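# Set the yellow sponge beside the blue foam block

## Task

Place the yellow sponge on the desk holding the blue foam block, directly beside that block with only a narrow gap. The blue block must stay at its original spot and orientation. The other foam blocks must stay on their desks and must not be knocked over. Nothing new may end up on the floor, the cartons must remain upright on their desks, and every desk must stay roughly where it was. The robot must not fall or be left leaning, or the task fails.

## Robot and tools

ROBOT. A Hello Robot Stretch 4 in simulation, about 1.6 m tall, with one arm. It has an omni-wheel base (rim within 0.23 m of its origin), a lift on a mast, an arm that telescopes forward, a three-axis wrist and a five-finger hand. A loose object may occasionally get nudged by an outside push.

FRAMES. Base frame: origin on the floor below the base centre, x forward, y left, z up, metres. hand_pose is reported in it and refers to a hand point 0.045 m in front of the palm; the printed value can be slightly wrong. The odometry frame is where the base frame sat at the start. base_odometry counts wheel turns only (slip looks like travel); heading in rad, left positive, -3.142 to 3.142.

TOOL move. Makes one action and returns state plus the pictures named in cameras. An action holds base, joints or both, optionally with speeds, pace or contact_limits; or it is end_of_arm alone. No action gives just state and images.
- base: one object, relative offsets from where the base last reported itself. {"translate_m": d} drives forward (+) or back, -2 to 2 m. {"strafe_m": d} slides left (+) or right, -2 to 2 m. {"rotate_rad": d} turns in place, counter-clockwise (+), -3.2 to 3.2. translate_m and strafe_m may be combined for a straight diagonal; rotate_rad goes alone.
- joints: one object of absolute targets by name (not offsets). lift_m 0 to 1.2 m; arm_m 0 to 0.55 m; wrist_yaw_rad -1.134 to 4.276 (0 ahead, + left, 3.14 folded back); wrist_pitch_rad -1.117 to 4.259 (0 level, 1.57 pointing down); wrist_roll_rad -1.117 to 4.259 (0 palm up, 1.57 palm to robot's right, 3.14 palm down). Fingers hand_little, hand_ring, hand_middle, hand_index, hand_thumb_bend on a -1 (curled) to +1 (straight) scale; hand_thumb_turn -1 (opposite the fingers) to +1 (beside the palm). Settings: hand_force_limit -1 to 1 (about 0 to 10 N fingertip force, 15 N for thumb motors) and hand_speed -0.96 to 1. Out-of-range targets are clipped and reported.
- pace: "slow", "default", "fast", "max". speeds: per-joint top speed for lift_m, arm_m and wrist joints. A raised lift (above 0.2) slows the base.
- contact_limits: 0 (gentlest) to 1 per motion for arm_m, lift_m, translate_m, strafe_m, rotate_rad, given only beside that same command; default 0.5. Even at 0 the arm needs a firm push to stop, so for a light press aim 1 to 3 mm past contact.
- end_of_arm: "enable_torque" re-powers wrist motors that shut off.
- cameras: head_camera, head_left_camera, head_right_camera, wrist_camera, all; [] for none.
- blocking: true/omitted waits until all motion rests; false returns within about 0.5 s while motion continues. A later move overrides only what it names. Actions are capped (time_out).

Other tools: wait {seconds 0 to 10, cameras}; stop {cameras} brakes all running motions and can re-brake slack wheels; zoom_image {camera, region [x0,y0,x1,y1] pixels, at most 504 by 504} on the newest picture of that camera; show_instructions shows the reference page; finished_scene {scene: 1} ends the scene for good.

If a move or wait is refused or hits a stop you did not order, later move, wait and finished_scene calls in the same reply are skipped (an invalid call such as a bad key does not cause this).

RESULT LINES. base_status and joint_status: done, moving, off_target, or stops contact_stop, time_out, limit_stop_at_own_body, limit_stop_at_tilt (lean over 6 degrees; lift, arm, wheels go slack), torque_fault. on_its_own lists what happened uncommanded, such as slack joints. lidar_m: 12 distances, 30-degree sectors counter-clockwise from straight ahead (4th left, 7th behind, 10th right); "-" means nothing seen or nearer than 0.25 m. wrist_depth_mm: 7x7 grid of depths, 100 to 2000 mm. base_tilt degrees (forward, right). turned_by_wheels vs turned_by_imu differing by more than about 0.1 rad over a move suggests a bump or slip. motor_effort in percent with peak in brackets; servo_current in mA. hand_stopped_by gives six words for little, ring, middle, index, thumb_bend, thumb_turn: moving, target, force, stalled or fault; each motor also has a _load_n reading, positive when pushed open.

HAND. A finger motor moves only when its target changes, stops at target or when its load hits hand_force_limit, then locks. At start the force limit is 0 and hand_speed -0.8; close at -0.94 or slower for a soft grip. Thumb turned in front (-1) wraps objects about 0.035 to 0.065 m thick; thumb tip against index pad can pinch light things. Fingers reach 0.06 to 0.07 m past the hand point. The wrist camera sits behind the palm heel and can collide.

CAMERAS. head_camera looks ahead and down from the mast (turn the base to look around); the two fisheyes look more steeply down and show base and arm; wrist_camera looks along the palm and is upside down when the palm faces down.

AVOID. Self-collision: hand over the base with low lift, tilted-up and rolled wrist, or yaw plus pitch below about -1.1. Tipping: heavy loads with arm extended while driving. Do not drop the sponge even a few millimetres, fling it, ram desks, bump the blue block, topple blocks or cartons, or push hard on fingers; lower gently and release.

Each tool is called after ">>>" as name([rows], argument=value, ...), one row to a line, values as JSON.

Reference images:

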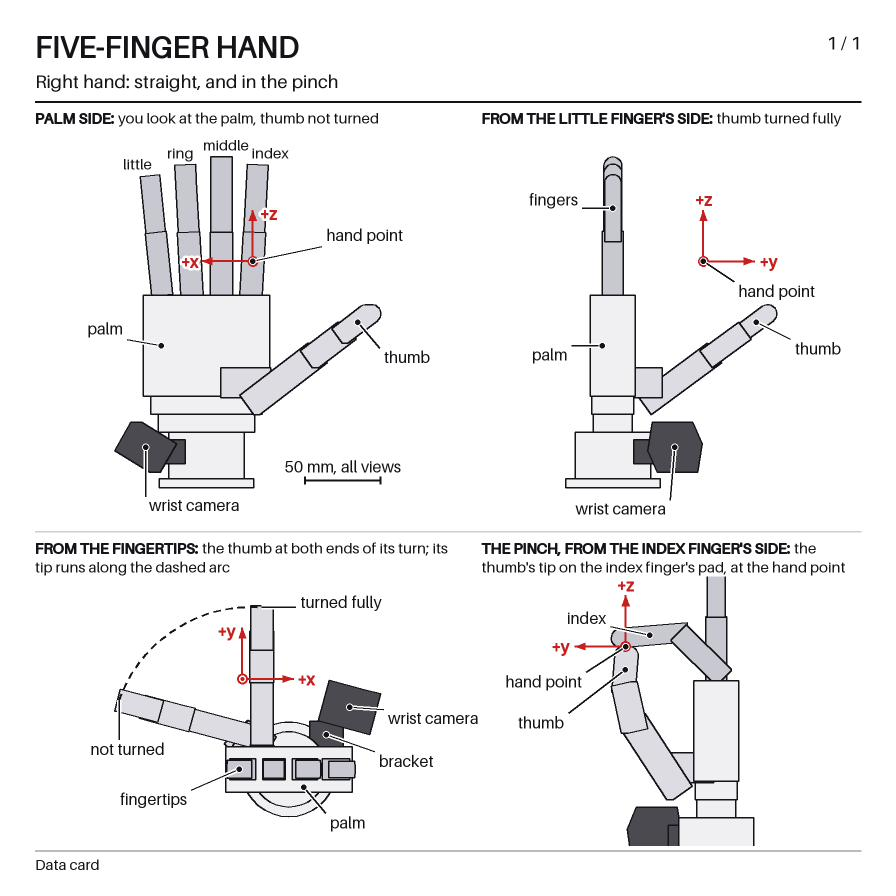

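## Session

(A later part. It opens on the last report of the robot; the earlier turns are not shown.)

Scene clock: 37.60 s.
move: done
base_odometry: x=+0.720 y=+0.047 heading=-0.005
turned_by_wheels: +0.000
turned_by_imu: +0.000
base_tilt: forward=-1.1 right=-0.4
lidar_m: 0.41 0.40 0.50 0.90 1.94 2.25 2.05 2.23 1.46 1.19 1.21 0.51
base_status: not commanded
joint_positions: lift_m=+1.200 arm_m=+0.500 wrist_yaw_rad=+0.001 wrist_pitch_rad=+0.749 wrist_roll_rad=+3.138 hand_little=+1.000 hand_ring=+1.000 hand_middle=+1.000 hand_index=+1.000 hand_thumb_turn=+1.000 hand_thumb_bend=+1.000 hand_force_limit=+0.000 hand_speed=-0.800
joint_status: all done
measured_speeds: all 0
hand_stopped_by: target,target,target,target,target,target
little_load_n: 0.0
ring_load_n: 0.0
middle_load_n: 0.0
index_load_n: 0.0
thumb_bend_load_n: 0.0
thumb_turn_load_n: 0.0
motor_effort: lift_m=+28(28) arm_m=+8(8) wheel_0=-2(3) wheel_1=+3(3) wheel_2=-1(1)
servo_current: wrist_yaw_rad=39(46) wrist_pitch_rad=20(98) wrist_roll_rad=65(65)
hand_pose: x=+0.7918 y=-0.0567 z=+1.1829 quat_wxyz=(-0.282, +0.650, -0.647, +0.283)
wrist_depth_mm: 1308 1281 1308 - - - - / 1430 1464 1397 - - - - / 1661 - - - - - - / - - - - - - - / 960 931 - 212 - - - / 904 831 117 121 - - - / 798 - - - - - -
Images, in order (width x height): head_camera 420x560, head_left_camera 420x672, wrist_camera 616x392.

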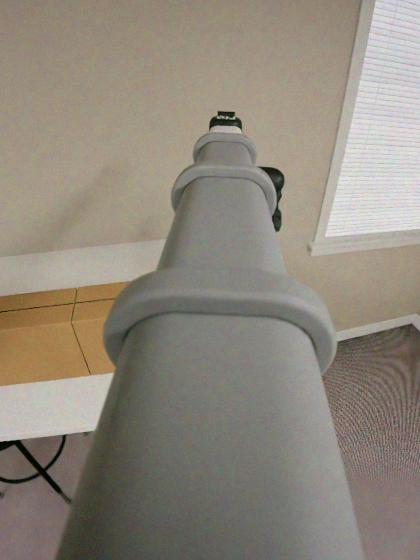

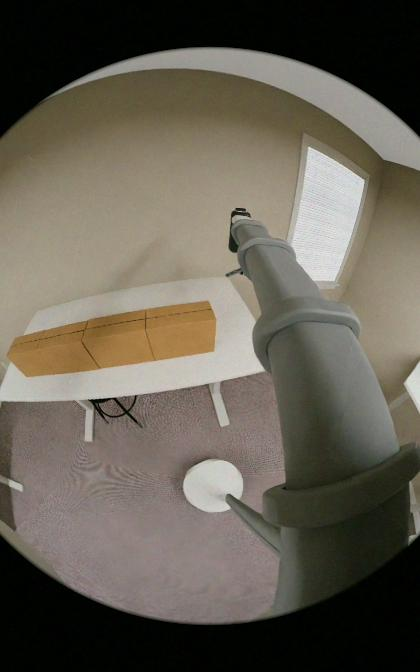

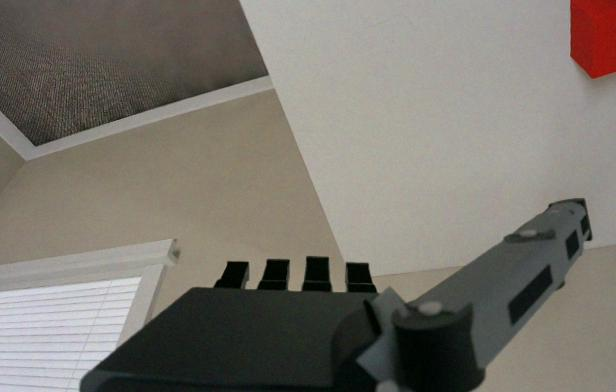

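Yaw the wrist left to look along behind the cartons.

>>> move(base={"strafe_m": 0.25}, joints={"wrist_yaw_rad": 0.6}, cameras=["head_camera","wrist_camera"])

Scene clock: 39.87 s.
move: done
base_odometry: x=+0.722 y=+0.297 heading=-0.005
turned_by_wheels: +0.000
turned_by_imu: -0.001
base_tilt: forward=-1.2 right=-0.6
lidar_m: 0.36 0.36 0.40 0.75 1.72 2.01 1.99 2.30 1.73 1.44 2.10 0.44
base_status: done
joint_positions: lift_m=+1.200 arm_m=+0.500 wrist_yaw_rad=+0.598 wrist_pitch_rad=+0.749 wrist_roll_rad=+3.138 hand_little=+1.000 hand_ring=+1.000 hand_middle=+1.000 hand_index=+1.000 hand_thumb_turn=+1.000 hand_thumb_bend=+1.000 hand_force_limit=+0.000 hand_speed=-0.800
joint_status: all done
measured_speeds: all 0
hand_stopped_by: target,target,target,target,target,target
little_load_n: 0.0
ring_load_n: 0.0
middle_load_n: 0.0
index_load_n: 0.0
thumb_bend_load_n: 0.0
thumb_turn_load_n: 0.0
motor_effort: lift_m=+28(28) arm_m=+8(8) wheel_0=-3(16) wheel_1=+3(19) wheel_2=-1(4)
servo_current: wrist_yaw_rad=39(85) wrist_pitch_rad=33(46) wrist_roll_rad=26(65)
hand_pose: x=+0.8026 y=+0.0212 z=+1.1829 quat_wxyz=(-0.353, +0.811, -0.427, +0.187)
wrist_depth_mm: - - - - - - - / - - - - - - - / - - - - - - - / - - - - - - - / - - - 211 - - - / - - 117 121 - - - / - - - - - - -
Images, in order (width x height): head_camera 420x560, wrist_camera 616x392.

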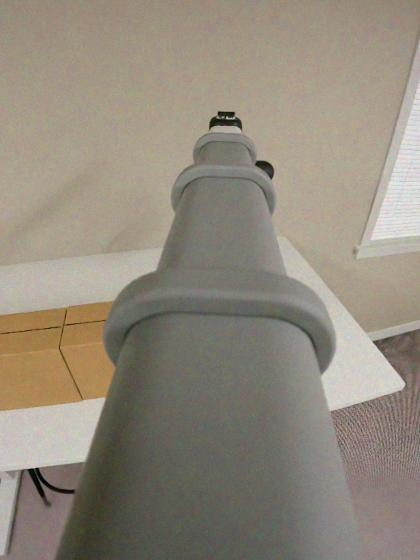

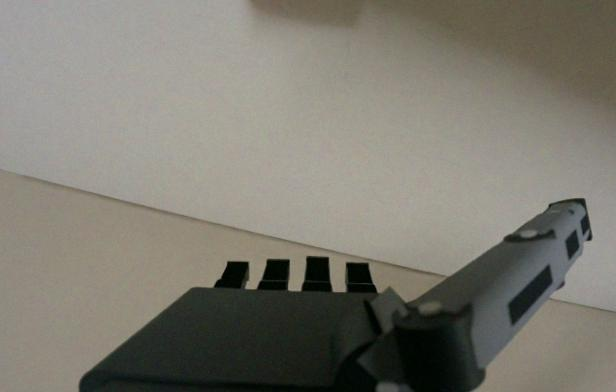

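>>> move(base={"strafe_m": 0.2}, joints={"wrist_yaw_rad": 0.0, "arm_m": 0.45}, cameras=["head_camera","wrist_camera"])

Scene clock: 42.13 s.
move: done
base_odometry: x=+0.723 y=+0.497 heading=-0.005
turned_by_wheels: +0.000
turned_by_imu: +0.000
base_tilt: forward=-1.1 right=-0.4
lidar_m: 0.31 0.30 0.37 0.67 1.53 1.79 2.07 2.36 1.95 1.63 0.67 0.37
base_status: done
joint_positions: lift_m=+1.200 arm_m=+0.450 wrist_yaw_rad=+0.003 wrist_pitch_rad=+0.749 wrist_roll_rad=+3.138 hand_little=+1.000 hand_ring=+1.000 hand_middle=+1.000 hand_index=+1.000 hand_thumb_turn=+1.000 hand_thumb_bend=+1.000 hand_force_limit=+0.000 hand_speed=-0.800
joint_status: all done
measured_speeds: all 0
hand_stopped_by: target,target,target,target,target,target
little_load_n: 0.0
ring_load_n: 0.0
middle_load_n: 0.0
index_load_n: 0.0
thumb_bend_load_n: 0.0
thumb_turn_load_n: 0.0
motor_effort: lift_m=+27(28) arm_m=-8(12) wheel_0=-4(18) wheel_1=+2(18) wheel_2=-1(3)
servo_current: wrist_yaw_rad=46(104) wrist_pitch_rad=46(46) wrist_roll_rad=59(78)
hand_pose: x=+0.7425 y=-0.0565 z=+1.1828 quat_wxyz=(-0.282, +0.650, -0.646, +0.283)
wrist_depth_mm: - 307 - - - - - / - 324 - - - - - / - - - - - - - / - - - - - - - / - - - 211 - - - / - - 117 121 - - - / - - - - - - -
Images, in order (width x height): head_camera 420x560, wrist_camera 616x392.

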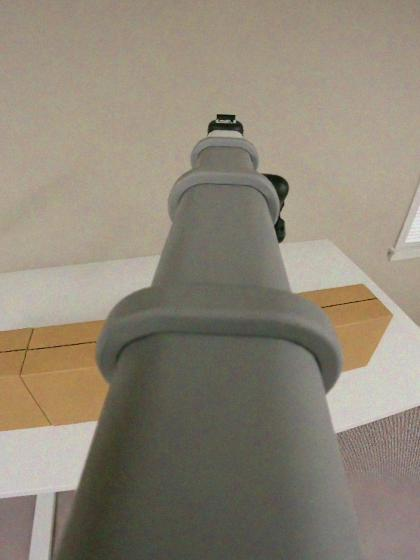

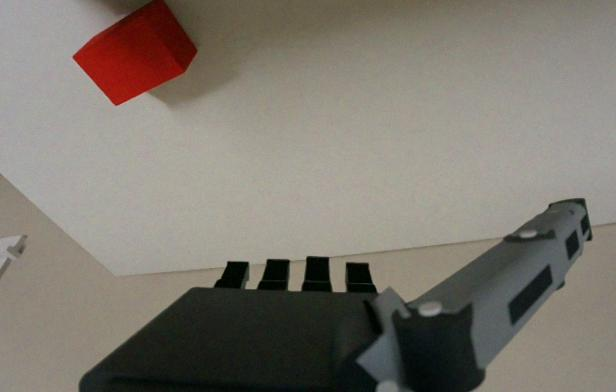

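>>> move(base={"strafe_m": 0.3, "translate_m": -0.08}, joints={"arm_m": 0.5}, cameras=["head_camera","wrist_camera"])

Scene clock: 44.80 s.
move: done
base_odometry: x=+0.645 y=+0.797 heading=-0.006
turned_by_wheels: +0.000
turned_by_imu: +0.001
base_tilt: forward=-1.1 right=-0.3
lidar_m: 0.31 0.30 0.37 2.03 1.21 1.41 2.84 2.42 2.34 1.95 0.64 0.36
base_status: done
joint_positions: lift_m=+1.200 arm_m=+0.500 wrist_yaw_rad=+0.002 wrist_pitch_rad=+0.749 wrist_roll_rad=+3.138 hand_little=+1.000 hand_ring=+1.000 hand_middle=+1.000 hand_index=+1.000 hand_thumb_turn=+1.000 hand_thumb_bend=+1.000 hand_force_limit=+0.000 hand_speed=-0.800
joint_status: all done
measured_speeds: all 0
hand_stopped_by: target,target,target,target,target,target
little_load_n: 0.0
ring_load_n: 0.0
middle_load_n: 0.0
index_load_n: 0.0
thumb_bend_load_n: 0.0
thumb_turn_load_n: 0.0
motor_effort: lift_m=+28(28) arm_m=+8(11) wheel_0=-5(18) wheel_1=+4(15) wheel_2=+0(4)
servo_current: wrist_yaw_rad=46(52) wrist_pitch_rad=39(46) wrist_roll_rad=39(72)
hand_pose: x=+0.7917 y=-0.0566 z=+1.1828 quat_wxyz=(-0.282, +0.650, -0.646, +0.283)
wrist_depth_mm: - - - - - - - / - - - - - - - / - - - - - - - / - - - - - - - / - - - 211 - - - / - - 117 121 - - - / - - - - - - -
Images, in order (width x height): head_camera 420x560, wrist_camera 616x392.

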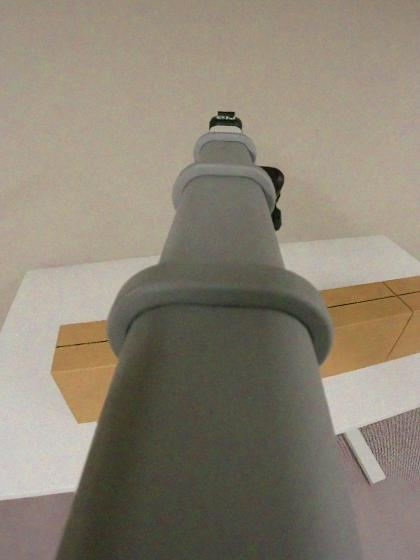

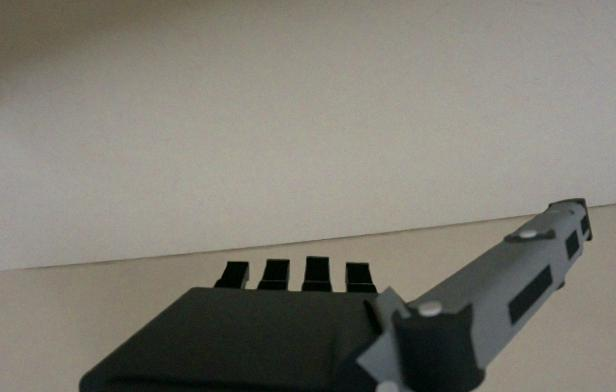

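>>> move(joints={"arm_m": 0.36}, cameras=["wrist_camera"])

Scene clock: 46.60 s.
move: done
base_odometry: x=+0.645 y=+0.797 heading=-0.006
turned_by_wheels: +0.000
turned_by_imu: +0.000
base_tilt: forward=-1.0 right=-0.6
lidar_m: 0.31 0.31 0.36 2.04 1.22 1.42 2.85 2.40 2.35 1.96 0.65 0.37
base_status: not commanded
joint_positions: lift_m=+1.200 arm_m=+0.360 wrist_yaw_rad=+0.002 wrist_pitch_rad=+0.749 wrist_roll_rad=+3.138 hand_little=+1.000 hand_ring=+1.000 hand_middle=+1.000 hand_index=+1.000 hand_thumb_turn=+1.000 hand_thumb_bend=+1.000 hand_force_limit=+0.000 hand_speed=-0.800
joint_status: all done
measured_speeds: all 0
hand_stopped_by: target,target,target,target,target,target
little_load_n: 0.0
ring_load_n: 0.0
middle_load_n: 0.0
index_load_n: 0.0
thumb_bend_load_n: 0.0
thumb_turn_load_n: 0.0
motor_effort: lift_m=+27(28) arm_m=-8(14) wheel_0=-5(5) wheel_1=+3(4) wheel_2=+0(1)
servo_current: wrist_yaw_rad=33(46) wrist_pitch_rad=33(52) wrist_roll_rad=13(72)
hand_pose: x=+0.6525 y=-0.0566 z=+1.1828 quat_wxyz=(-0.282, +0.650, -0.646, +0.283)
wrist_depth_mm: 163 161 161 156 153 - - / 181 180 170 - - - - / 203 - - - - - - / - - - - - - - / - - - 212 - - - / - - 117 121 - - - / - - - - - - -
Images, in order (width x height): wrist_camera 616x392.

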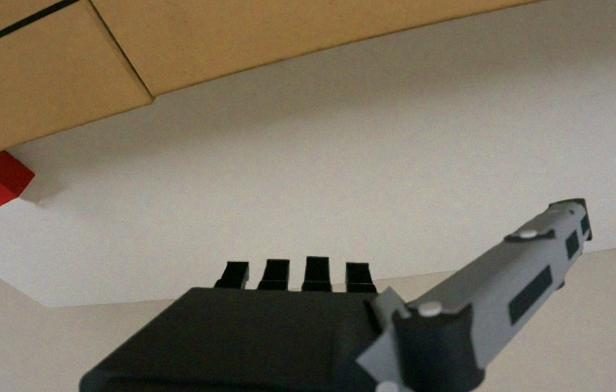

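>>> move(joints={"wrist_pitch_rad": 0.1})

>>> move(base={"translate_m": -0.75}, joints={"arm_m": 0.05})

>>> move(base={"rotate_rad": 1.57}, cameras=["head_camera","head_left_camera"])

Scene clock: 47.93 s.
move: done
base_odometry: x=+0.645 y=+0.797 heading=-0.006
turned_by_wheels: +0.000
turned_by_imu: +0.000
base_tilt: forward=-1.0 right=-0.5
lidar_m: 0.31 0.30 0.36 2.03 1.22 1.41 2.81 2.42 2.35 1.95 0.66 0.35
base_status: not commanded
joint_positions: lift_m=+1.200 arm_m=+0.360 wrist_yaw_rad=+0.002 wrist_pitch_rad=+0.112 wrist_roll_rad=+3.138 hand_little=+1.000 hand_ring=+1.000 hand_middle=+1.000 hand_index=+1.000 hand_thumb_turn=+1.000 hand_thumb_bend=+1.000 hand_force_limit=+0.000 hand_speed=-0.800
joint_status: all done
measured_speeds: all 0
hand_stopped_by: target,target,target,target,target,target
little_load_n: -0.5
ring_load_n: 0.0
middle_load_n: 0.0
index_load_n: 0.0
thumb_bend_load_n: 0.0
thumb_turn_load_n: 0.0
motor_effort: lift_m=+27(28) arm_m=-8(8) wheel_0=-5(5) wheel_1=+3(4) wheel_2=+0(1)
servo_current: wrist_yaw_rad=33(52) wrist_pitch_rad=46(215) wrist_roll_rad=33(52)
hand_pose: x=+0.7447 y=-0.0564 z=+1.2930 quat_wxyz=(-0.471, +0.529, -0.526, +0.471)
wrist_depth_mm: - - - - - - - / - - - - - - - / - - - - - - - / - - - - - - - / - - - 211 - - - / - - 117 121 - - - / - - - - - - -
pictures: none

Scene clock: 51.90 s.
move: done
base_odometry: x=-0.105 y=+0.801 heading=-0.006
turned_by_wheels: +0.000
turned_by_imu: +0.006
base_tilt: forward=-1.0 right=-0.4
lidar_m: 1.01 1.02 2.07 1.00 1.01 1.18 1.94 1.30 1.92 2.16 2.17 1.19
base_status: done
joint_positions: lift_m=+1.200 arm_m=+0.050 wrist_yaw_rad=+0.002 wrist_pitch_rad=+0.112 wrist_roll_rad=+3.138 hand_little=+1.000 hand_ring=+1.000 hand_middle=+1.000 hand_index=+1.000 hand_thumb_turn=+1.000 hand_thumb_bend=+1.000 hand_force_limit=+0.000 hand_speed=-0.800
joint_status: all done
measured_speeds: all 0
hand_stopped_by: target,target,target,target,target,target
little_load_n: 0.0
ring_load_n: 0.0
middle_load_n: 0.0
index_load_n: 0.0
thumb_bend_load_n: 0.0
thumb_turn_load_n: -0.5
motor_effort: lift_m=+27(28) arm_m=-8(13) wheel_0=-3(11) wheel_1=-1(11) wheel_2=+3(16)
servo_current: wrist_yaw_rad=39(59) wrist_pitch_rad=59(85) wrist_roll_rad=46(72)
hand_pose: x=+0.4347 y=-0.0564 z=+1.2931 quat_wxyz=(-0.471, +0.529, -0.526, +0.472)
wrist_depth_mm: - - - - 1255 - - / - - - - - - - / - 1430 1078 991 917 866 - / - - - - - - - / - - - 211 - - - / - 1921 117 121 - - - / - - - - - - -
pictures: none

Scene clock: 54.73 s.
move: done
base_odometry: x=-0.105 y=+0.801 heading=+1.564
turned_by_wheels: +1.569
turned_by_imu: +1.560
base_tilt: forward=-1.0 right=-0.4
lidar_m: 1.01 1.01 1.17 1.92 1.39 1.86 3.28 2.17 1.22 1.03 1.03 2.04
base_status: done
joint_positions: lift_m=+1.200 arm_m=+0.050 wrist_yaw_rad=+0.002 wrist_pitch_rad=+0.112 wrist_roll_rad=+3.138 hand_little=+1.000 hand_ring=+1.000 hand_middle=+1.000 hand_index=+1.000 hand_thumb_turn=+1.000 hand_thumb_bend=+1.000 hand_force_limit=+0.000 hand_speed=-0.800
joint_status: not commanded
measured_speeds: all 0
hand_stopped_by: target,target,target,target,target,target
little_load_n: 0.0
ring_load_n: 0.0
middle_load_n: 0.0
index_load_n: 0.0
thumb_bend_load_n: 0.0
thumb_turn_load_n: 0.0
motor_effort: lift_m=+28(28) arm_m=-8(8) wheel_0=-3(12) wheel_1=-3(11) wheel_2=-2(8)
servo_current: wrist_yaw_rad=39(52) wrist_pitch_rad=52(72) wrist_roll_rad=46(65)
hand_pose: x=+0.4347 y=-0.0564 z=+1.2932 quat_wxyz=(-0.471, +0.529, -0.526, +0.472)
wrist_depth_mm: - - - - - - - / - - - - - - - / - - - - 904 866 809 / - - - - - - - / - 1983 - 211 - - - / - 1863 117 121 - - - / - - - - - - -
Images, in order (width x height): head_camera 420x560, head_left_camera 420x672.

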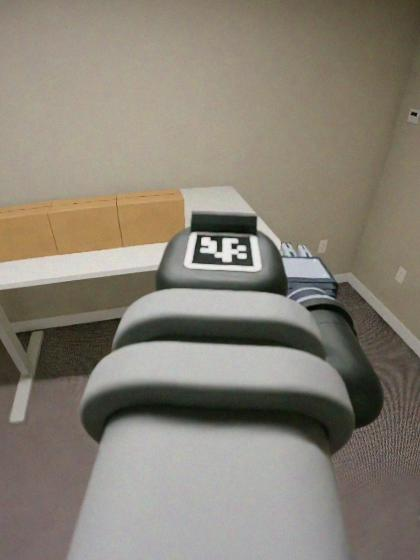

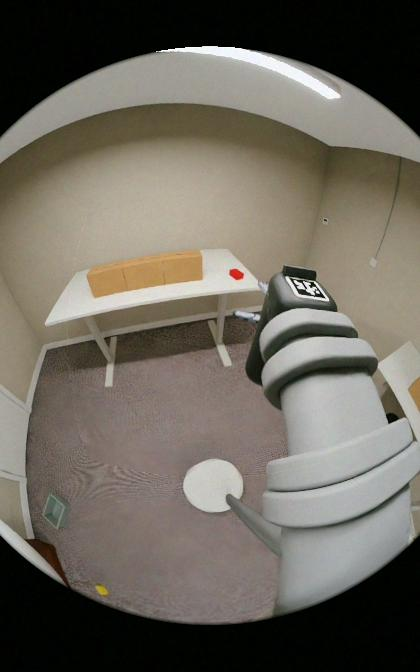

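>>> move(base={"translate_m": 0.58, "strafe_m": 0.1}, joints={"arm_m": 0.4})

>>> move(joints={"wrist_pitch_rad": 0.75}, cameras=["head_camera","wrist_camera"])

Scene clock: 58.50 s.
move: done
base_odometry: x=-0.201 y=+1.382 heading=+1.564
turned_by_wheels: +0.000
turned_by_imu: -0.001
base_tilt: forward=-1.1 right=-0.5
lidar_m: 0.44 0.42 0.50 0.85 1.57 1.74 3.78 2.10 1.15 1.04 1.73 0.51
base_status: done
joint_positions: lift_m=+1.200 arm_m=+0.400 wrist_yaw_rad=+0.001 wrist_pitch_rad=+0.112 wrist_roll_rad=+3.138 hand_little=+1.000 hand_ring=+1.000 hand_middle=+1.000 hand_index=+1.000 hand_thumb_turn=+1.000 hand_thumb_bend=+1.000 hand_force_limit=+0.000 hand_speed=-0.800
joint_status: all done
measured_speeds: all 0
hand_stopped_by: target,target,target,target,target,target
little_load_n: 0.0
ring_load_n: 0.0
middle_load_n: 0.0
index_load_n: 0.0
thumb_bend_load_n: 0.0
thumb_turn_load_n: 0.0
motor_effort: lift_m=+27(28) arm_m=+8(14) wheel_0=+0(10) wheel_1=+4(13) wheel_2=-3(17)
servo_current: wrist_yaw_rad=33(59) wrist_pitch_rad=59(72) wrist_roll_rad=39(65)
hand_pose: x=+0.7839 y=-0.0565 z=+1.2932 quat_wxyz=(-0.471, +0.529, -0.526, +0.472)
wrist_depth_mm: 1042 946 854 - - 654 - / 1042 917 831 759 699 647 609 / 991 891 809 750 683 627 603 / 976 878 788 723 668 621 585 / 931 854 778 707 654 627 - / 931 842 118 121 - - - / 904 - - - - - -
pictures: none

Scene clock: 59.50 s.
move: done
base_odometry: x=-0.201 y=+1.382 heading=+1.564
turned_by_wheels: +0.000
turned_by_imu: +0.000
base_tilt: forward=-1.1 right=-0.5
lidar_m: 0.43 0.41 0.50 0.86 1.54 1.61 3.80 2.11 1.15 1.02 1.72 0.53
base_status: not commanded
joint_positions: lift_m=+1.200 arm_m=+0.400 wrist_yaw_rad=+0.001 wrist_pitch_rad=+0.749 wrist_roll_rad=+3.138 hand_little=+1.000 hand_ring=+1.000 hand_middle=+1.000 hand_index=+1.000 hand_thumb_turn=+1.000 hand_thumb_bend=+1.000 hand_force_limit=+0.000 hand_speed=-0.800
joint_status: all done
measured_speeds: all 0
hand_stopped_by: target,target,target,target,target,target
little_load_n: 0.0
ring_load_n: 0.0
middle_load_n: 0.0
index_load_n: 0.0
thumb_bend_load_n: 0.0
thumb_turn_load_n: 0.0
motor_effort: lift_m=+27(28) arm_m=+8(8) wheel_0=+0(1) wheel_1=+4(4) wheel_2=-3(3)
servo_current: wrist_yaw_rad=33(46) wrist_pitch_rad=52(91) wrist_roll_rad=39(65)
hand_pose: x=+0.6918 y=-0.0567 z=+1.1829 quat_wxyz=(-0.282, +0.650, -0.647, +0.283)
wrist_depth_mm: 1308 - 298 - - 293 - / 1430 1499 - - - - 232 / 1618 1618 - - - - - / 1618 - - - - - - / - 1118 1025 212 - - - / 1060 1008 118 121 - - - / 976 - - - - - -
Images, in order (width x height): head_camera 420x560, wrist_camera 616x392.

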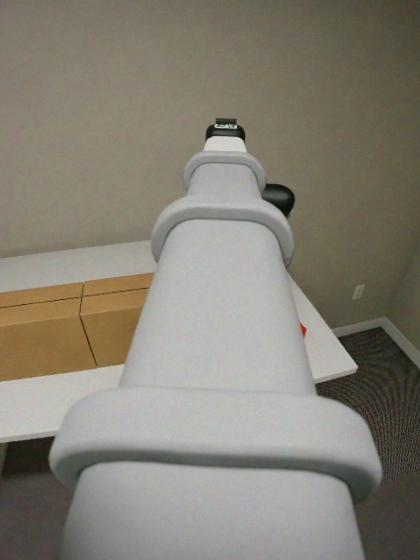

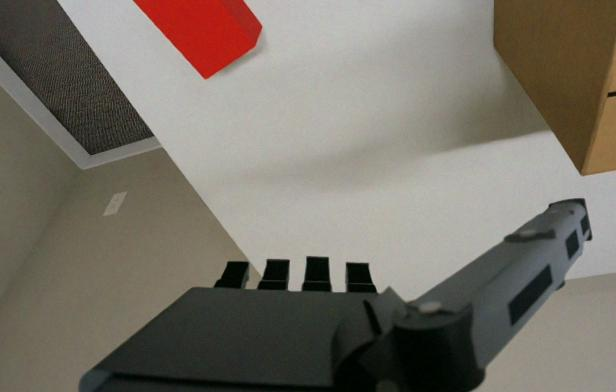

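>>> move(base={"strafe_m": 0.35, "translate_m": -0.05}, joints={"arm_m": 0.46}, cameras=["head_camera","wrist_camera"])

>>> move(base={"strafe_m": 0.3, "translate_m": -0.05}, joints={"arm_m": 0.48}, cameras=["head_camera","wrist_camera"])

Scene clock: 62.20 s.
move: done
base_odometry: x=-0.551 y=+1.334 heading=+1.564
turned_by_wheels: +0.000
turned_by_imu: +0.001
base_tilt: forward=-1.0 right=-0.3
lidar_m: 0.38 0.37 0.44 0.76 1.65 1.33 3.21 2.83 1.56 1.38 0.82 0.46
base_status: done
joint_positions: lift_m=+1.200 arm_m=+0.460 wrist_yaw_rad=+0.001 wrist_pitch_rad=+0.749 wrist_roll_rad=+3.138 hand_little=+1.000 hand_ring=+1.000 hand_middle=+1.000 hand_index=+1.000 hand_thumb_turn=+1.000 hand_thumb_bend=+1.000 hand_force_limit=+0.000 hand_speed=-0.800
joint_status: all done
measured_speeds: all 0
hand_stopped_by: target,target,target,target,target,target
little_load_n: 0.0
ring_load_n: 0.0
middle_load_n: -0.5
index_load_n: 0.0
thumb_bend_load_n: 0.0
thumb_turn_load_n: 0.0
motor_effort: lift_m=+27(28) arm_m=+8(12) wheel_0=-3(17) wheel_1=+2(19) wheel_2=+0(4)
servo_current: wrist_yaw_rad=26(52) wrist_pitch_rad=59(59) wrist_roll_rad=20(65)
hand_pose: x=+0.7517 y=-0.0567 z=+1.1829 quat_wxyz=(-0.282, +0.650, -0.647, +0.283)
wrist_depth_mm: 163 161 158 159 153 - - / 180 179 173 - - - - / - - - - - - - / - - - - - - - / 1025 - - 212 - - - / 891 809 117 121 - - - / 788 - - - - - -
Images, in order (width x height): head_camera 420x560, wrist_camera 616x392.

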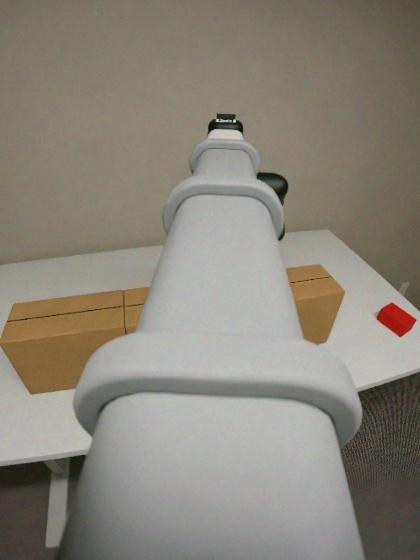

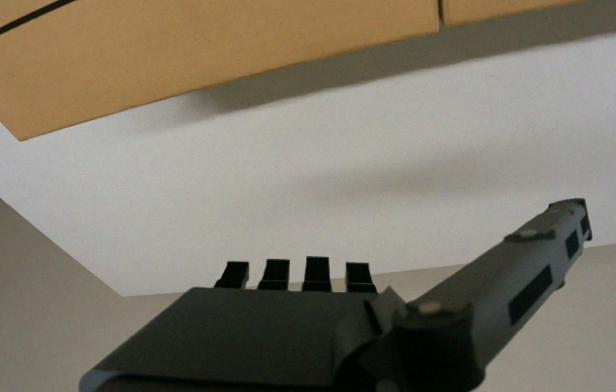

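Scene clock: 64.63 s.
move: done
base_odometry: x=-0.851 y=+1.287 heading=+1.564
turned_by_wheels: +0.000
turned_by_imu: +0.001
base_tilt: forward=-1.1 right=-0.5
lidar_m: 0.35 0.33 0.39 1.33 1.31 1.08 2.36 2.87 1.91 1.68 0.75 0.42
base_status: done
joint_positions: lift_m=+1.200 arm_m=+0.480 wrist_yaw_rad=+0.001 wrist_pitch_rad=+0.749 wrist_roll_rad=+3.138 hand_little=+1.000 hand_ring=+1.000 hand_middle=+1.000 hand_index=+1.000 hand_thumb_turn=+1.000 hand_thumb_bend=+1.000 hand_force_limit=+0.000 hand_speed=-0.800
joint_status: all done
measured_speeds: all 0
hand_stopped_by: target,target,target,target,target,target
little_load_n: 0.0
ring_load_n: 0.0
middle_load_n: 0.0
index_load_n: 0.0
thumb_bend_load_n: 0.0
thumb_turn_load_n: -0.5
motor_effort: lift_m=+28(28) arm_m=+8(12) wheel_0=-5(18) wheel_1=+4(16) wheel_2=+0(3)
servo_current: wrist_yaw_rad=39(59) wrist_pitch_rad=26(59) wrist_roll_rad=59(85)
hand_pose: x=+0.7717 y=-0.0567 z=+1.1829 quat_wxyz=(-0.282, +0.650, -0.647, +0.283)
wrist_depth_mm: - - - - - - - / - - - - - - - / - - - - - - - / - - - - - - - / - - - 212 615 - - / 788 723 118 121 - - - / 699 - - - - - -
Images, in order (width x height): head_camera 420x560, wrist_camera 616x392.

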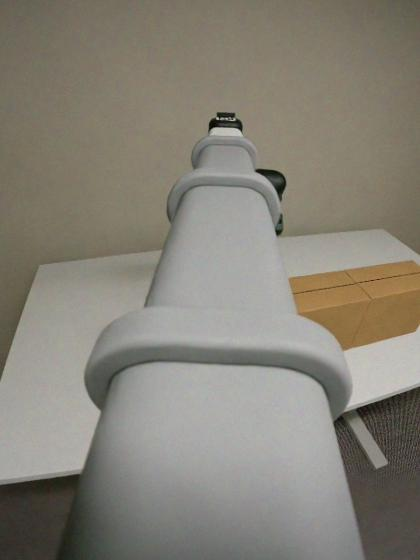

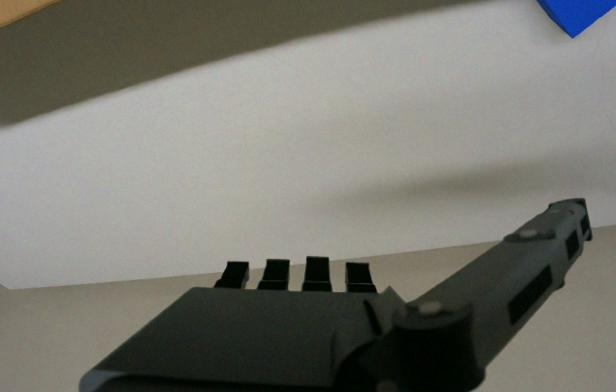

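>>> move(base={"strafe_m": 0.12, "translate_m": 0.0}, joints={"arm_m": 0.36}, cameras=["head_camera","head_left_camera","wrist_camera"])

Scene clock: 66.33 s.
move: done
base_odometry: x=-0.971 y=+1.287 heading=+1.563
turned_by_wheels: +0.000
turned_by_imu: +0.000
base_tilt: forward=-1.2 right=-0.3
lidar_m: 0.31 0.31 0.35 1.23 1.23 1.11 1.88 2.89 2.07 1.80 0.66 0.38
base_status: done
joint_positions: lift_m=+1.200 arm_m=+0.360 wrist_yaw_rad=+0.001 wrist_pitch_rad=+0.749 wrist_roll_rad=+3.138 hand_little=+1.000 hand_ring=+1.000 hand_middle=+1.000 hand_index=+1.000 hand_thumb_turn=+1.000 hand_thumb_bend=+1.000 hand_force_limit=+0.000 hand_speed=-0.800
joint_status: all done
measured_speeds: all 0
hand_stopped_by: target,target,target,target,target,target
little_load_n: 0.0
ring_load_n: 0.0
middle_load_n: 0.0
index_load_n: 0.0
thumb_bend_load_n: 0.0
thumb_turn_load_n: 0.0
motor_effort: lift_m=+28(28) arm_m=-8(14) wheel_0=-6(17) wheel_1=+4(16) wheel_2=-1(2)
servo_current: wrist_yaw_rad=39(52) wrist_pitch_rad=39(52) wrist_roll_rad=59(65)
hand_pose: x=+0.6525 y=-0.0567 z=+1.1828 quat_wxyz=(-0.282, +0.650, -0.647, +0.283)
wrist_depth_mm: 163 158 158 159 154 152 - / 181 180 178 176 174 162 - / 209 201 - - - - - / - - - - - - - / - - - 211 - - - / 866 820 117 121 - - - / 798 - - - - - -
Images, in order (width x height): head_camera 420x560, head_left_camera 420x672, wrist_camera 616x392.

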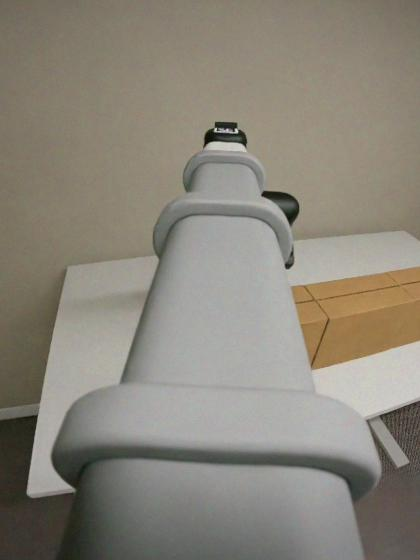

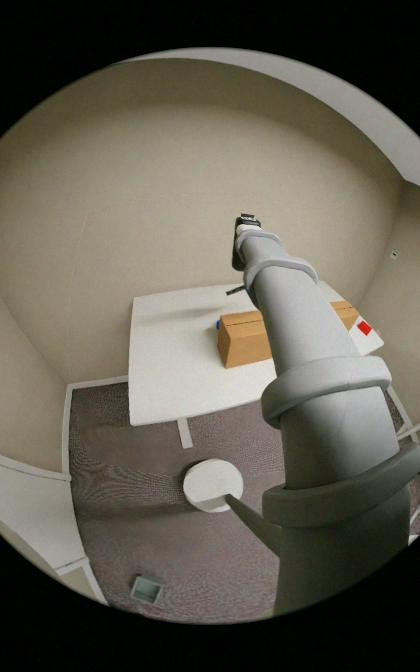

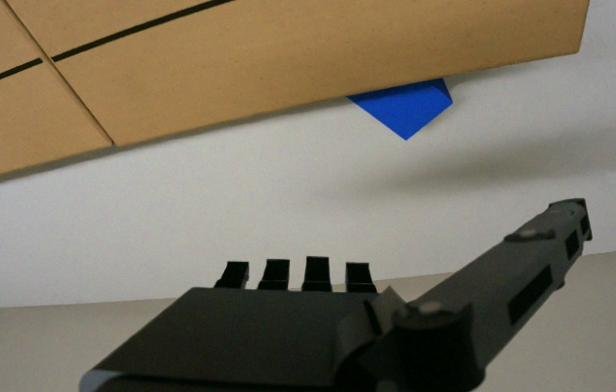

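>>> move(base={"strafe_m": 0.15, "translate_m": -0.03}, joints={"arm_m": 0.44}, cameras=["head_camera","head_left_camera","head_right_camera","wrist_camera"])

Scene clock: 68.30 s.
move: done
base_odometry: x=-1.121 y=+1.259 heading=+1.563
turned_by_wheels: +0.000
turned_by_imu: +0.001
base_tilt: forward=-1.1 right=-0.5
lidar_m: 0.30 0.29 1.25 1.10 1.06 1.26 1.07 2.92 2.23 1.93 0.65 0.35
base_status: done
joint_positions: lift_m=+1.200 arm_m=+0.440 wrist_yaw_rad=+0.001 wrist_pitch_rad=+0.749 wrist_roll_rad=+3.138 hand_little=+1.000 hand_ring=+1.000 hand_middle=+1.000 hand_index=+1.000 hand_thumb_turn=+1.000 hand_thumb_bend=+1.000 hand_force_limit=+0.000 hand_speed=-0.800
joint_status: all done
measured_speeds: all 0
hand_stopped_by: target,target,target,target,target,target
little_load_n: 0.0
ring_load_n: 0.0
middle_load_n: 0.0
index_load_n: 0.0
thumb_bend_load_n: 0.0
thumb_turn_load_n: 0.0
motor_effort: lift_m=+28(28) arm_m=+8(12) wheel_0=-5(18) wheel_1=+4(15) wheel_2=+0(3)
servo_current: wrist_yaw_rad=33(52) wrist_pitch_rad=33(46) wrist_roll_rad=52(72)
hand_pose: x=+0.7317 y=-0.0567 z=+1.1828 quat_wxyz=(-0.282, +0.650, -0.647, +0.283)
wrist_depth_mm: - - 296 - - - - / - - 319 - - - - / - - - - - - - / - - - - - - - / - - - 212 597 580 - / 768 707 118 121 - - - / 683 - - - - - -
Images, in order (width x height): head_camera 420x560, head_left_camera 420x672, head_right_camera 420x672, wrist_camera 616x392.

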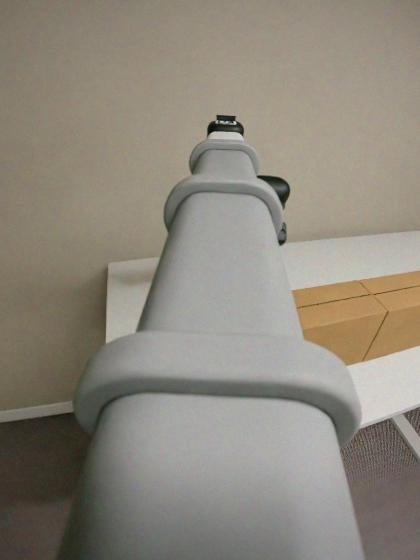

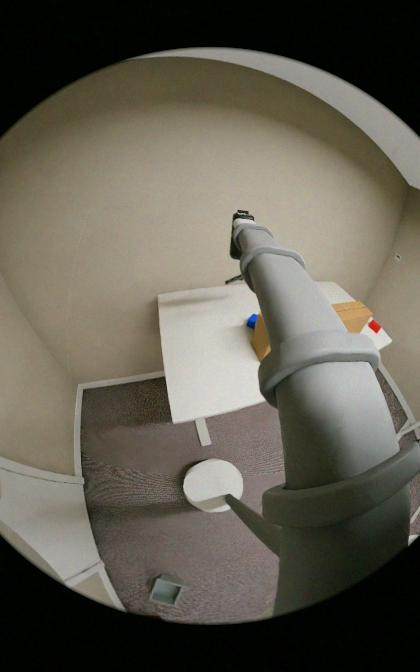

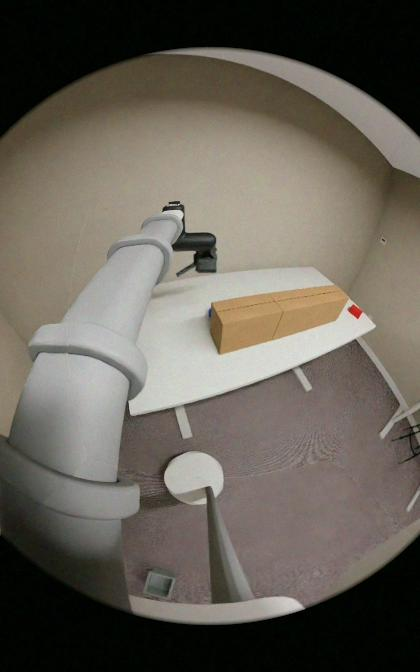

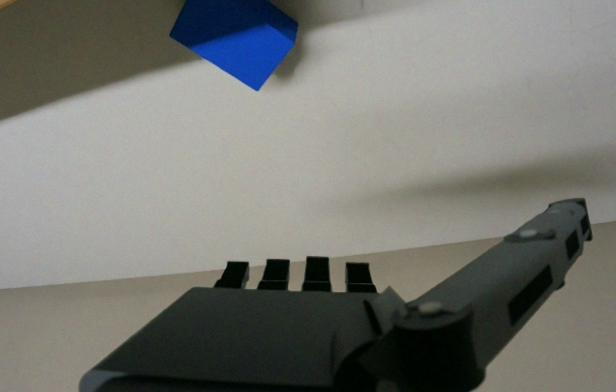

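>>> zoom_image(camera="wrist_camera", region=[100, 0, 400, 190])

>>> zoom_image(camera="head_left_camera", region=[150, 270, 400, 440])

Scaled by 1.680.

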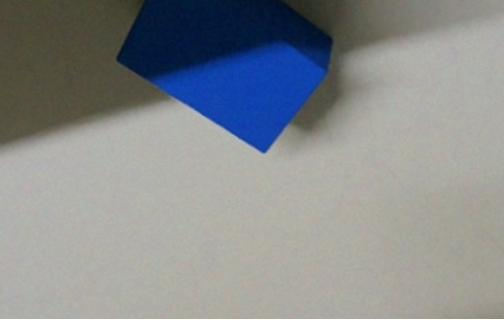

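Scaled by 2.016 from the camera's image (finer frame: 600x960).

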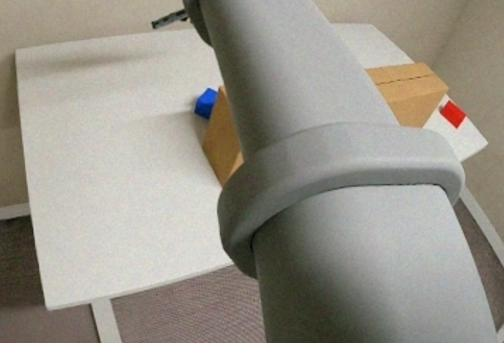

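>>> move(joints={"arm_m": 0.34}, cameras=["head_left_camera","wrist_camera"])

>>> zoom_image(camera="wrist_camera", region=[0, 0, 400, 250])

Scene clock: 70.50 s.
move: done
base_odometry: x=-1.121 y=+1.259 heading=+1.563
turned_by_wheels: +0.000
turned_by_imu: +0.001
base_tilt: forward=-1.2 right=-0.5
lidar_m: 0.31 0.29 1.25 1.10 1.07 1.26 1.10 2.91 2.18 1.95 0.66 0.36
base_status: not commanded
joint_positions: lift_m=+1.200 arm_m=+0.340 wrist_yaw_rad=+0.001 wrist_pitch_rad=+0.749 wrist_roll_rad=+3.138 hand_little=+1.000 hand_ring=+1.000 hand_middle=+1.000 hand_index=+1.000 hand_thumb_turn=+1.000 hand_thumb_bend=+1.000 hand_force_limit=+0.000 hand_speed=-0.800
joint_status: all done
measured_speeds: all 0
hand_stopped_by: target,target,target,target,target,target
little_load_n: 0.0
ring_load_n: 0.0
middle_load_n: 0.0
index_load_n: 0.0
thumb_bend_load_n: 0.0
thumb_turn_load_n: 0.0
motor_effort: lift_m=+27(28) arm_m=-8(11) wheel_0=-4(5) wheel_1=+3(4) wheel_2=+0(0)
servo_current: wrist_yaw_rad=46(46) wrist_pitch_rad=26(52) wrist_roll_rad=33(52)
hand_pose: x=+0.6325 y=-0.0567 z=+1.1828 quat_wxyz=(-0.282, +0.650, -0.647, +0.283)
wrist_depth_mm: 163 158 165 - - - - / 186 180 179 - - - - / 210 206 200 375 - - - / - - - - - - - / - - - 211 - - - / 917 842 117 121 - - - / 854 - - - - - -
Images, in order (width x height): head_left_camera 420x672, wrist_camera 616x392.

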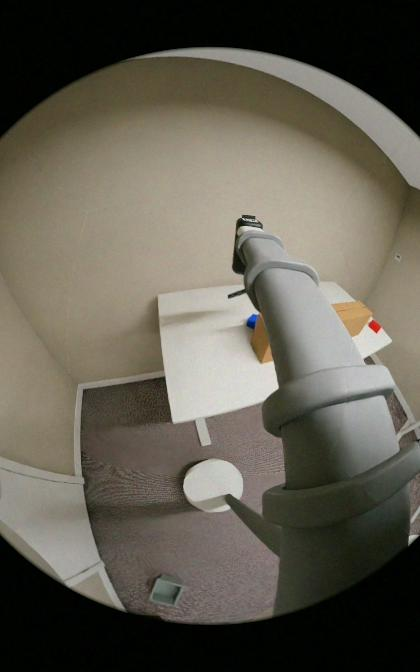

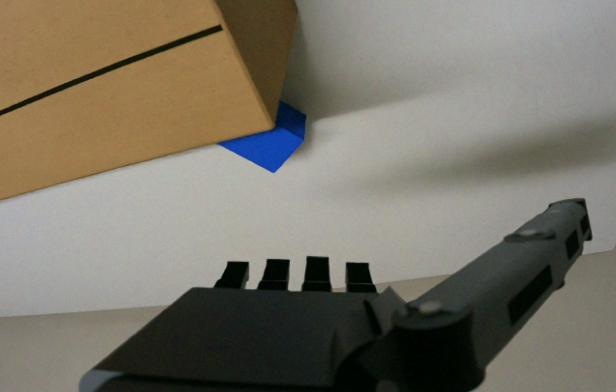

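Scaled by 1.260.

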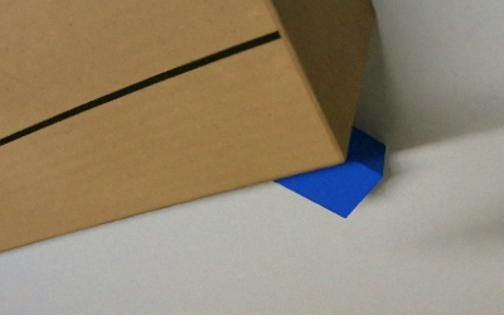

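>>> move(joints={"wrist_pitch_rad": 0.1, "arm_m": 0.2})

>>> move(base={"translate_m": -0.85, "strafe_m": -0.25}, joints={"arm_m": 0.05, "lift_m": 0.7}, cameras=["head_left_camera"])

>>> move(base={"rotate_rad": 3.14}, joints={"lift_m": 0.5}, cameras=["head_camera","head_left_camera","head_right_camera"])

Scene clock: 77.47 s.
move: done
base_odometry: x=-1.121 y=+1.259 heading=+1.563
turned_by_wheels: +0.000
turned_by_imu: +0.001
base_tilt: forward=-1.1 right=-0.6
lidar_m: 0.29 0.28 1.25 1.09 1.04 1.24 1.08 2.93 2.23 1.95 0.66 0.37
base_status: not commanded
joint_positions: lift_m=+1.200 arm_m=+0.200 wrist_yaw_rad=+0.001 wrist_pitch_rad=+0.112 wrist_roll_rad=+3.138 hand_little=+1.000 hand_ring=+1.000 hand_middle=+1.000 hand_index=+1.000 hand_thumb_turn=+1.000 hand_thumb_bend=+1.000 hand_force_limit=+0.000 hand_speed=-0.800
joint_status: all done
measured_speeds: all 0
hand_stopped_by: target,target,target,target,target,target
little_load_n: 0.0
ring_load_n: 0.0
middle_load_n: -0.5
index_load_n: 0.0
thumb_bend_load_n: 0.0
thumb_turn_load_n: -0.5
motor_effort: lift_m=+27(28) arm_m=-8(12) wheel_0=-4(5) wheel_1=+2(3) wheel_2=+0(0)
servo_current: wrist_yaw_rad=59(59) wrist_pitch_rad=52(221) wrist_roll_rad=59(59)
hand_pose: x=+0.5847 y=-0.0565 z=+1.2931 quat_wxyz=(-0.471, +0.529, -0.526, +0.472)
wrist_depth_mm: - - - - - - - / - 991 878 798 732 683 634 / 1098 976 878 798 715 668 627 / 1098 960 866 778 715 661 627 / 1060 946 854 759 699 654 - / 1025 931 118 121 - - - / 1008 - - - - - -
pictures: none

Scene clock: 81.87 s.
move: done
base_odometry: x=-0.878 y=+0.407 heading=+1.563
turned_by_wheels: +0.000
turned_by_imu: +0.005
base_tilt: forward=-1.1 right=-0.5
lidar_m: 1.17 1.16 1.31 0.47 0.45 0.94 1.50 2.02 2.34 1.87 1.87 1.37
base_status: done
joint_positions: lift_m=+0.700 arm_m=+0.050 wrist_yaw_rad=+0.001 wrist_pitch_rad=+0.111 wrist_roll_rad=+3.138 hand_little=+1.000 hand_ring=+1.000 hand_middle=+1.000 hand_index=+1.000 hand_thumb_turn=+1.000 hand_thumb_bend=+1.000 hand_force_limit=+0.000 hand_speed=-0.800
joint_status: all done
measured_speeds: all 0
hand_stopped_by: target,target,target,target,target,target
little_load_n: 0.0
ring_load_n: 0.0
middle_load_n: 0.0
index_load_n: 0.0
thumb_bend_load_n: 0.0
thumb_turn_load_n: 0.0
motor_effort: lift_m=+17(26) arm_m=-8(13) wheel_0=-2(9) wheel_1=-4(14) wheel_2=+4(15)
servo_current: wrist_yaw_rad=46(59) wrist_pitch_rad=78(78) wrist_roll_rad=39(65)
hand_pose: x=+0.4347 y=-0.0565 z=+0.7941 quat_wxyz=(-0.471, +0.528, -0.526, +0.472)
wrist_depth_mm: 1499 1397 1499 1464 1397 1336 1336 / - - 1983 1756 1661 1537 - / - - - - - - - / - - - - - - - / - - - 212 - - - / - - 118 121 - - - / - - - - - - -
Images, in order (width x height): head_left_camera 420x672.

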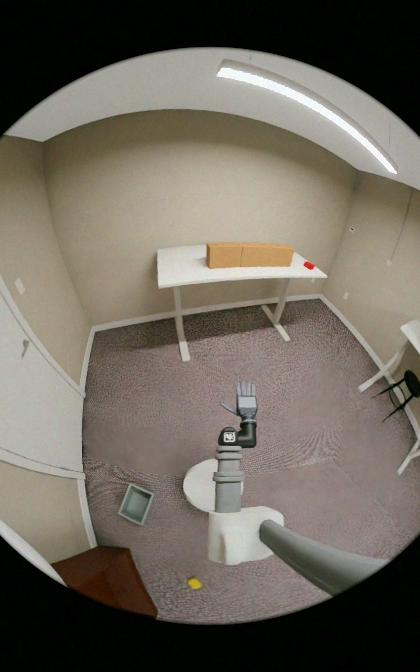

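Scene clock: 84.73 s.
move: done
base_odometry: x=-0.878 y=+0.407 heading=-1.580
turned_by_wheels: +3.140
turned_by_imu: +3.122
base_tilt: forward=-0.9 right=-0.7
lidar_m: 1.45 2.02 2.22 1.86 1.87 1.42 1.19 1.18 1.32 0.51 0.44 0.95
base_status: done
joint_positions: lift_m=+0.500 arm_m=+0.050 wrist_yaw_rad=+0.001 wrist_pitch_rad=+0.111 wrist_roll_rad=+3.138 hand_little=+1.000 hand_ring=+1.000 hand_middle=+1.000 hand_index=+1.000 hand_thumb_turn=+1.000 hand_thumb_bend=+1.000 hand_force_limit=+0.000 hand_speed=-0.800
joint_status: all done
measured_speeds: all 0
hand_stopped_by: target,target,target,target,target,target
little_load_n: 0.0
ring_load_n: 0.0
middle_load_n: 0.0
index_load_n: 0.0
thumb_bend_load_n: 0.0
thumb_turn_load_n: 0.0
motor_effort: lift_m=+17(19) arm_m=-8(8) wheel_0=-1(13) wheel_1=-1(12) wheel_2=-1(10)
servo_current: wrist_yaw_rad=39(59) wrist_pitch_rad=59(78) wrist_roll_rad=46(72)
hand_pose: x=+0.4348 y=-0.0565 z=+0.5941 quat_wxyz=(-0.471, +0.528, -0.526, +0.472)
wrist_depth_mm: 854 946 1025 1098 1078 1025 1008 / 866 1078 1255 1430 1397 1366 1281 / 866 1118 1255 - - - 1983 / 866 1098 1255 - - - - / 878 1098 1229 - - - - / 809 931 118 121 - - - / 831 - - - - - -
Images, in order (width x height): head_camera 420x560, head_left_camera 420x672, head_right_camera 420x672.

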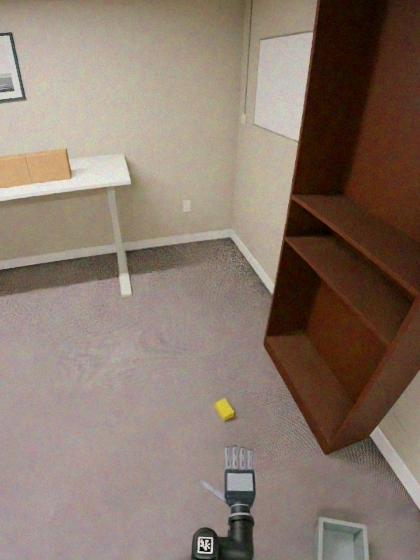

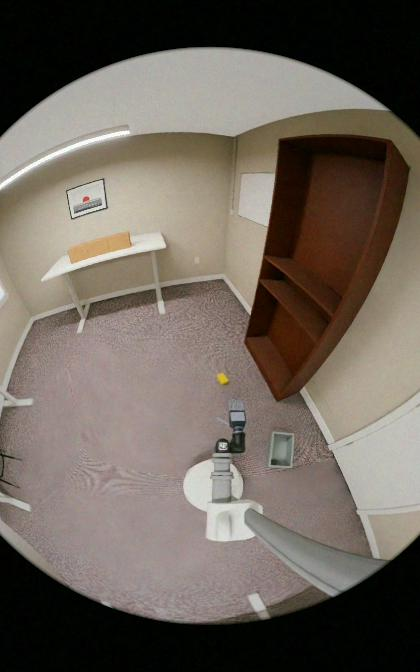

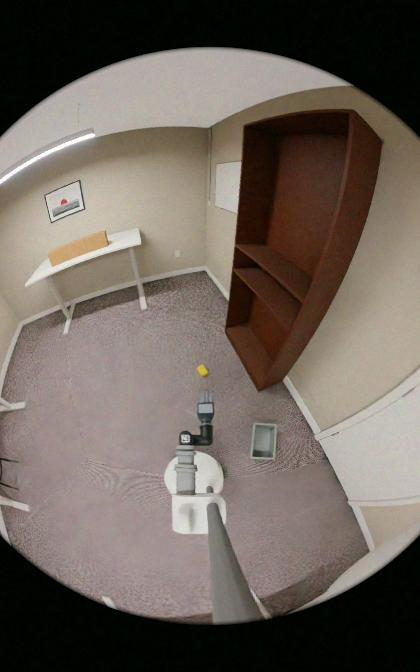

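>>> zoom_image(camera="head_camera", region=[180, 370, 280, 450])

Scaled by 5.040 from the camera's image (finer frame: 1200x1600).

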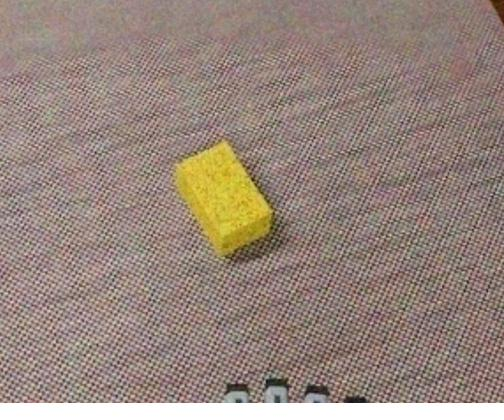

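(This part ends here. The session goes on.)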